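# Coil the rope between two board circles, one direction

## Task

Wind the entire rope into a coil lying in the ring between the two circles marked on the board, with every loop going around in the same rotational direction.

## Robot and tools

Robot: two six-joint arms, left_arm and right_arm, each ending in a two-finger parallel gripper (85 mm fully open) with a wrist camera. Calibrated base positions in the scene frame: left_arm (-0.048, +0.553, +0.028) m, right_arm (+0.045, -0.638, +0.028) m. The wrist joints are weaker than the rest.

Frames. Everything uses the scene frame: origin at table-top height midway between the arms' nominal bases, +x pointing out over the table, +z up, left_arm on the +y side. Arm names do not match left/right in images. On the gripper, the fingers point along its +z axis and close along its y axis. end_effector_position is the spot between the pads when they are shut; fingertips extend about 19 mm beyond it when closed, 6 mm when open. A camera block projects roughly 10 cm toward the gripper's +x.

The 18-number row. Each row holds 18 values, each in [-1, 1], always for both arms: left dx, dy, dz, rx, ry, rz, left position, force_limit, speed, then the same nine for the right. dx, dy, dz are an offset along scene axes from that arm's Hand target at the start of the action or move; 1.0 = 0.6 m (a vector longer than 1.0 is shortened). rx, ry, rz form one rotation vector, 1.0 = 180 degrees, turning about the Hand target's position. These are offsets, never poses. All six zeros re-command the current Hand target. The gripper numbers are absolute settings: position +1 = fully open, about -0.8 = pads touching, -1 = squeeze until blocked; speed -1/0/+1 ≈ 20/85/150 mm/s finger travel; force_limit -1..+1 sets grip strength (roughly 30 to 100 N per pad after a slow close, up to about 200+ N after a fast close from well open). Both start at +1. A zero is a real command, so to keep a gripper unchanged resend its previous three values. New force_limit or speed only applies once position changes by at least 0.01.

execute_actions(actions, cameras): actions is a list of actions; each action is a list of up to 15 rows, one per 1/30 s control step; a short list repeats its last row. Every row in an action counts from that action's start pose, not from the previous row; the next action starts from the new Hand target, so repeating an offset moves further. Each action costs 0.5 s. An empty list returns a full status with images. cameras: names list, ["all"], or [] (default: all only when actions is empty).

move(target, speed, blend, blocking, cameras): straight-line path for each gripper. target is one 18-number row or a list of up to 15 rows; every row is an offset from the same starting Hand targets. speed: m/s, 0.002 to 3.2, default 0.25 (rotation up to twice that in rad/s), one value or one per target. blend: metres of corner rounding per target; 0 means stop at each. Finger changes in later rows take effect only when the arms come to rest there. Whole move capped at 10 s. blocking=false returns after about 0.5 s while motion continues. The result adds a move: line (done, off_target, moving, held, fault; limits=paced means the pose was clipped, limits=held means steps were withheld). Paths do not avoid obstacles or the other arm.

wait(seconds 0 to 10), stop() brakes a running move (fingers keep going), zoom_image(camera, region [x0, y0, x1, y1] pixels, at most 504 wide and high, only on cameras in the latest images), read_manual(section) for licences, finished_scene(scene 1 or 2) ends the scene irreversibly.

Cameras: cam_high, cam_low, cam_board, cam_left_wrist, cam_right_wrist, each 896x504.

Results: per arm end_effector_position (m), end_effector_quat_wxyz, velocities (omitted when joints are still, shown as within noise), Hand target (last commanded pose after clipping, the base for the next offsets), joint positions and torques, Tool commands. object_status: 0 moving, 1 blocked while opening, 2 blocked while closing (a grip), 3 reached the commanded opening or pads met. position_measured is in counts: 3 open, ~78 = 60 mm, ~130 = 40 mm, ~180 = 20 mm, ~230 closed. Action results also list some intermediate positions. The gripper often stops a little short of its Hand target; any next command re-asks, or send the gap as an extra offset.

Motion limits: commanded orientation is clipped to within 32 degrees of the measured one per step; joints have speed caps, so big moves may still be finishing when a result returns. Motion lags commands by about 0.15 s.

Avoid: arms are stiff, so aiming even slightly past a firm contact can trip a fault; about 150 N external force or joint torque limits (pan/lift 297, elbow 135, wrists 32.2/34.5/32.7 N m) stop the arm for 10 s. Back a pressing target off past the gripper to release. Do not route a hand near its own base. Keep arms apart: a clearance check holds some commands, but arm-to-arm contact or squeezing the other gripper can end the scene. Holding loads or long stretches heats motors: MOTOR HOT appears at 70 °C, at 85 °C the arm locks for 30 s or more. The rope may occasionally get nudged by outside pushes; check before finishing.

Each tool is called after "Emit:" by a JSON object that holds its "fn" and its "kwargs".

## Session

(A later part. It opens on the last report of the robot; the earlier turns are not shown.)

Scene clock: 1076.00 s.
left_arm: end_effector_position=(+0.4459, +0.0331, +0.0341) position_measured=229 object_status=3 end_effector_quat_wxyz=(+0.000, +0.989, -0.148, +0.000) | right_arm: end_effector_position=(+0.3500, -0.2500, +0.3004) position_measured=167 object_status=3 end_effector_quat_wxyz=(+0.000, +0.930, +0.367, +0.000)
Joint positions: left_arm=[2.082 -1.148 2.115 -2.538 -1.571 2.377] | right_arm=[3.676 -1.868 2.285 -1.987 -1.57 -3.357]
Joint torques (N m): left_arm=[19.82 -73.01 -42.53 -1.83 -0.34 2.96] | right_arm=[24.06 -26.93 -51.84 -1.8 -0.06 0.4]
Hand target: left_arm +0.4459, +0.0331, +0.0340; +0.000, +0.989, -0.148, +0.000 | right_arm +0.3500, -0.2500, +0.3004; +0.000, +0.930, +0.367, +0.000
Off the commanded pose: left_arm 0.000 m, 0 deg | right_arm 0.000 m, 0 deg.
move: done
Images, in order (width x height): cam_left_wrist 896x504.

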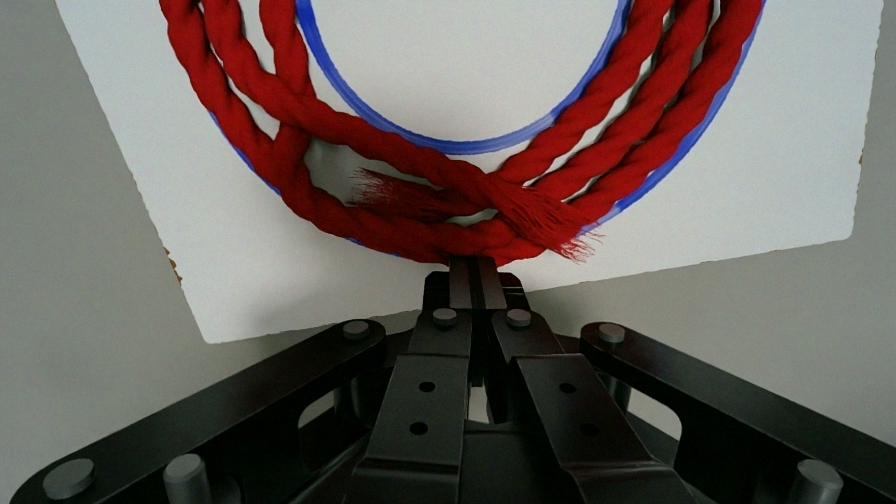

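Emit:
{"fn": "move", "kwargs": {"target": [[-0.0323,0.0081,0,0,0,0,-0.8,-1,0, 0,0,0,0,0,0,-0.3,-0.5,-1],[-0.0323,0.0081,0.2,0,0,0,-0.8,-1,0, 0,0,0,0,0,0,-0.3,-0.5,-1],[-0.15,0.25,0.4,0,0,0,-0.8,-1,0, 0,0,0,0,0,0,-0.3,-0.5,-1]], "speed": [0.04,0.1,0.15], "cameras": ["cam_board","cam_high","cam_low"]}}

Emit:
{"fn": "zoom_image", "kwargs": {"camera": "cam_board", "region": [330, 140, 540, 340]}}

Scene clock: 1082.17 s.
left_arm: end_effector_position=(+0.3560, +0.1830, +0.2740) position_measured=229 object_status=3 end_effector_quat_wxyz=(+0.000, +0.989, -0.148, +0.000) | right_arm: end_effector_position=(+0.3500, -0.2500, +0.3004) position_measured=167 object_status=3 end_effector_quat_wxyz=(+0.000, +0.930, +0.367, +0.000)
Joint positions: left_arm=[2.072 -1.733 2.239 -2.076 -1.571 2.367] | right_arm=[3.676 -1.868 2.285 -1.987 -1.57 -3.357]
Joint torques (N m): left_arm=[16.63 -53.7 -38.04 -1.03 1.41 1.48] | right_arm=[25.25 -26.25 -51.87 -1.7 -0.07 0.42]
Hand target: left_arm +0.3559, +0.1831, +0.2740; +0.000, +0.989, -0.148, +0.000 | right_arm +0.3500, -0.2500, +0.3004; +0.000, +0.930, +0.367, +0.000
Off the commanded pose: left_arm 0.000 m, 0 deg | right_arm 0.000 m, 0 deg.
move: done
Images, in order (width x height): cam_high 896x504, cam_low 896x504, cam_board 896x504.

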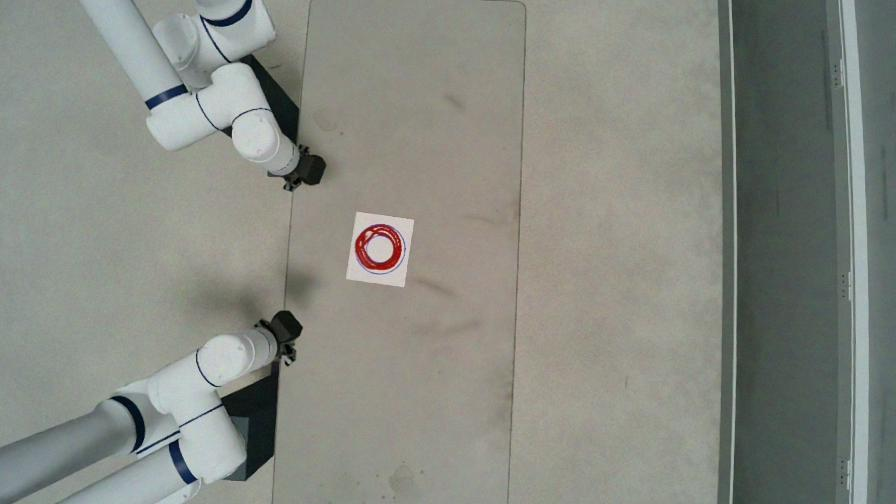

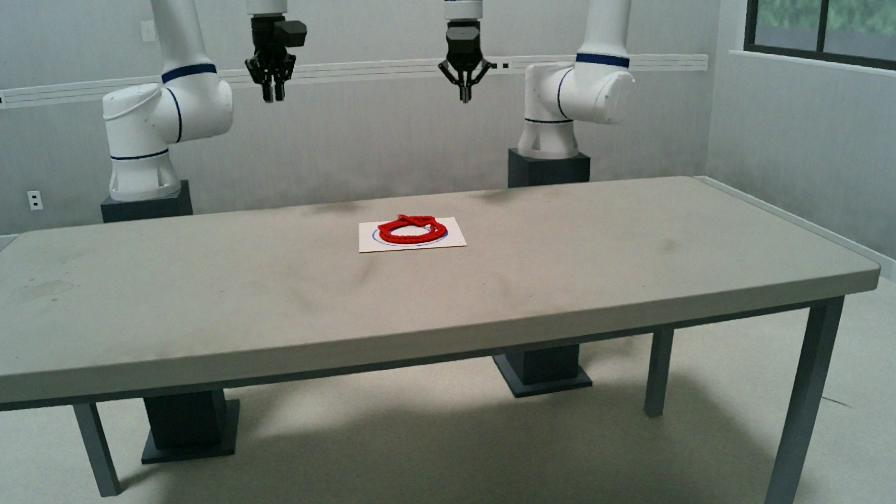

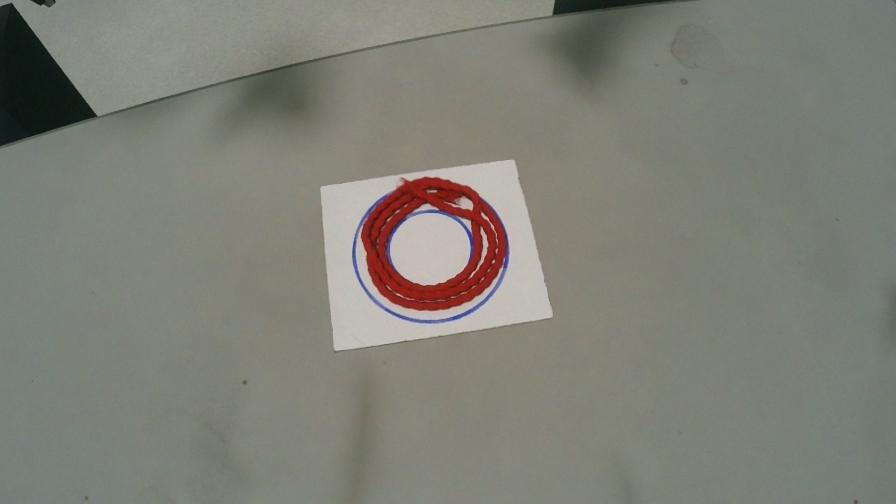

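Scaled by 2.400 from the camera's 896x504 image, which has a finer 1280x720 frame.

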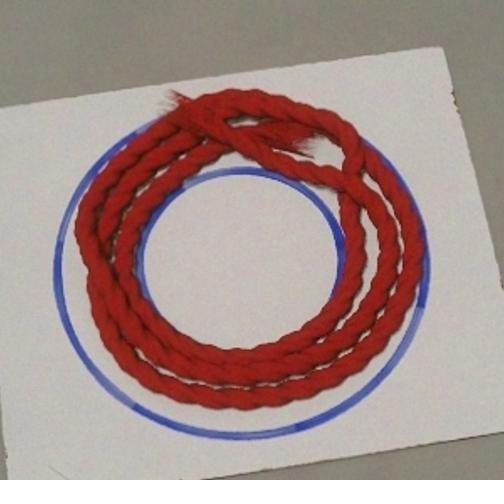

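Emit:
{"fn": "finished_scene", "kwargs": {"scene": 1}}

The scene is finished: the task was done.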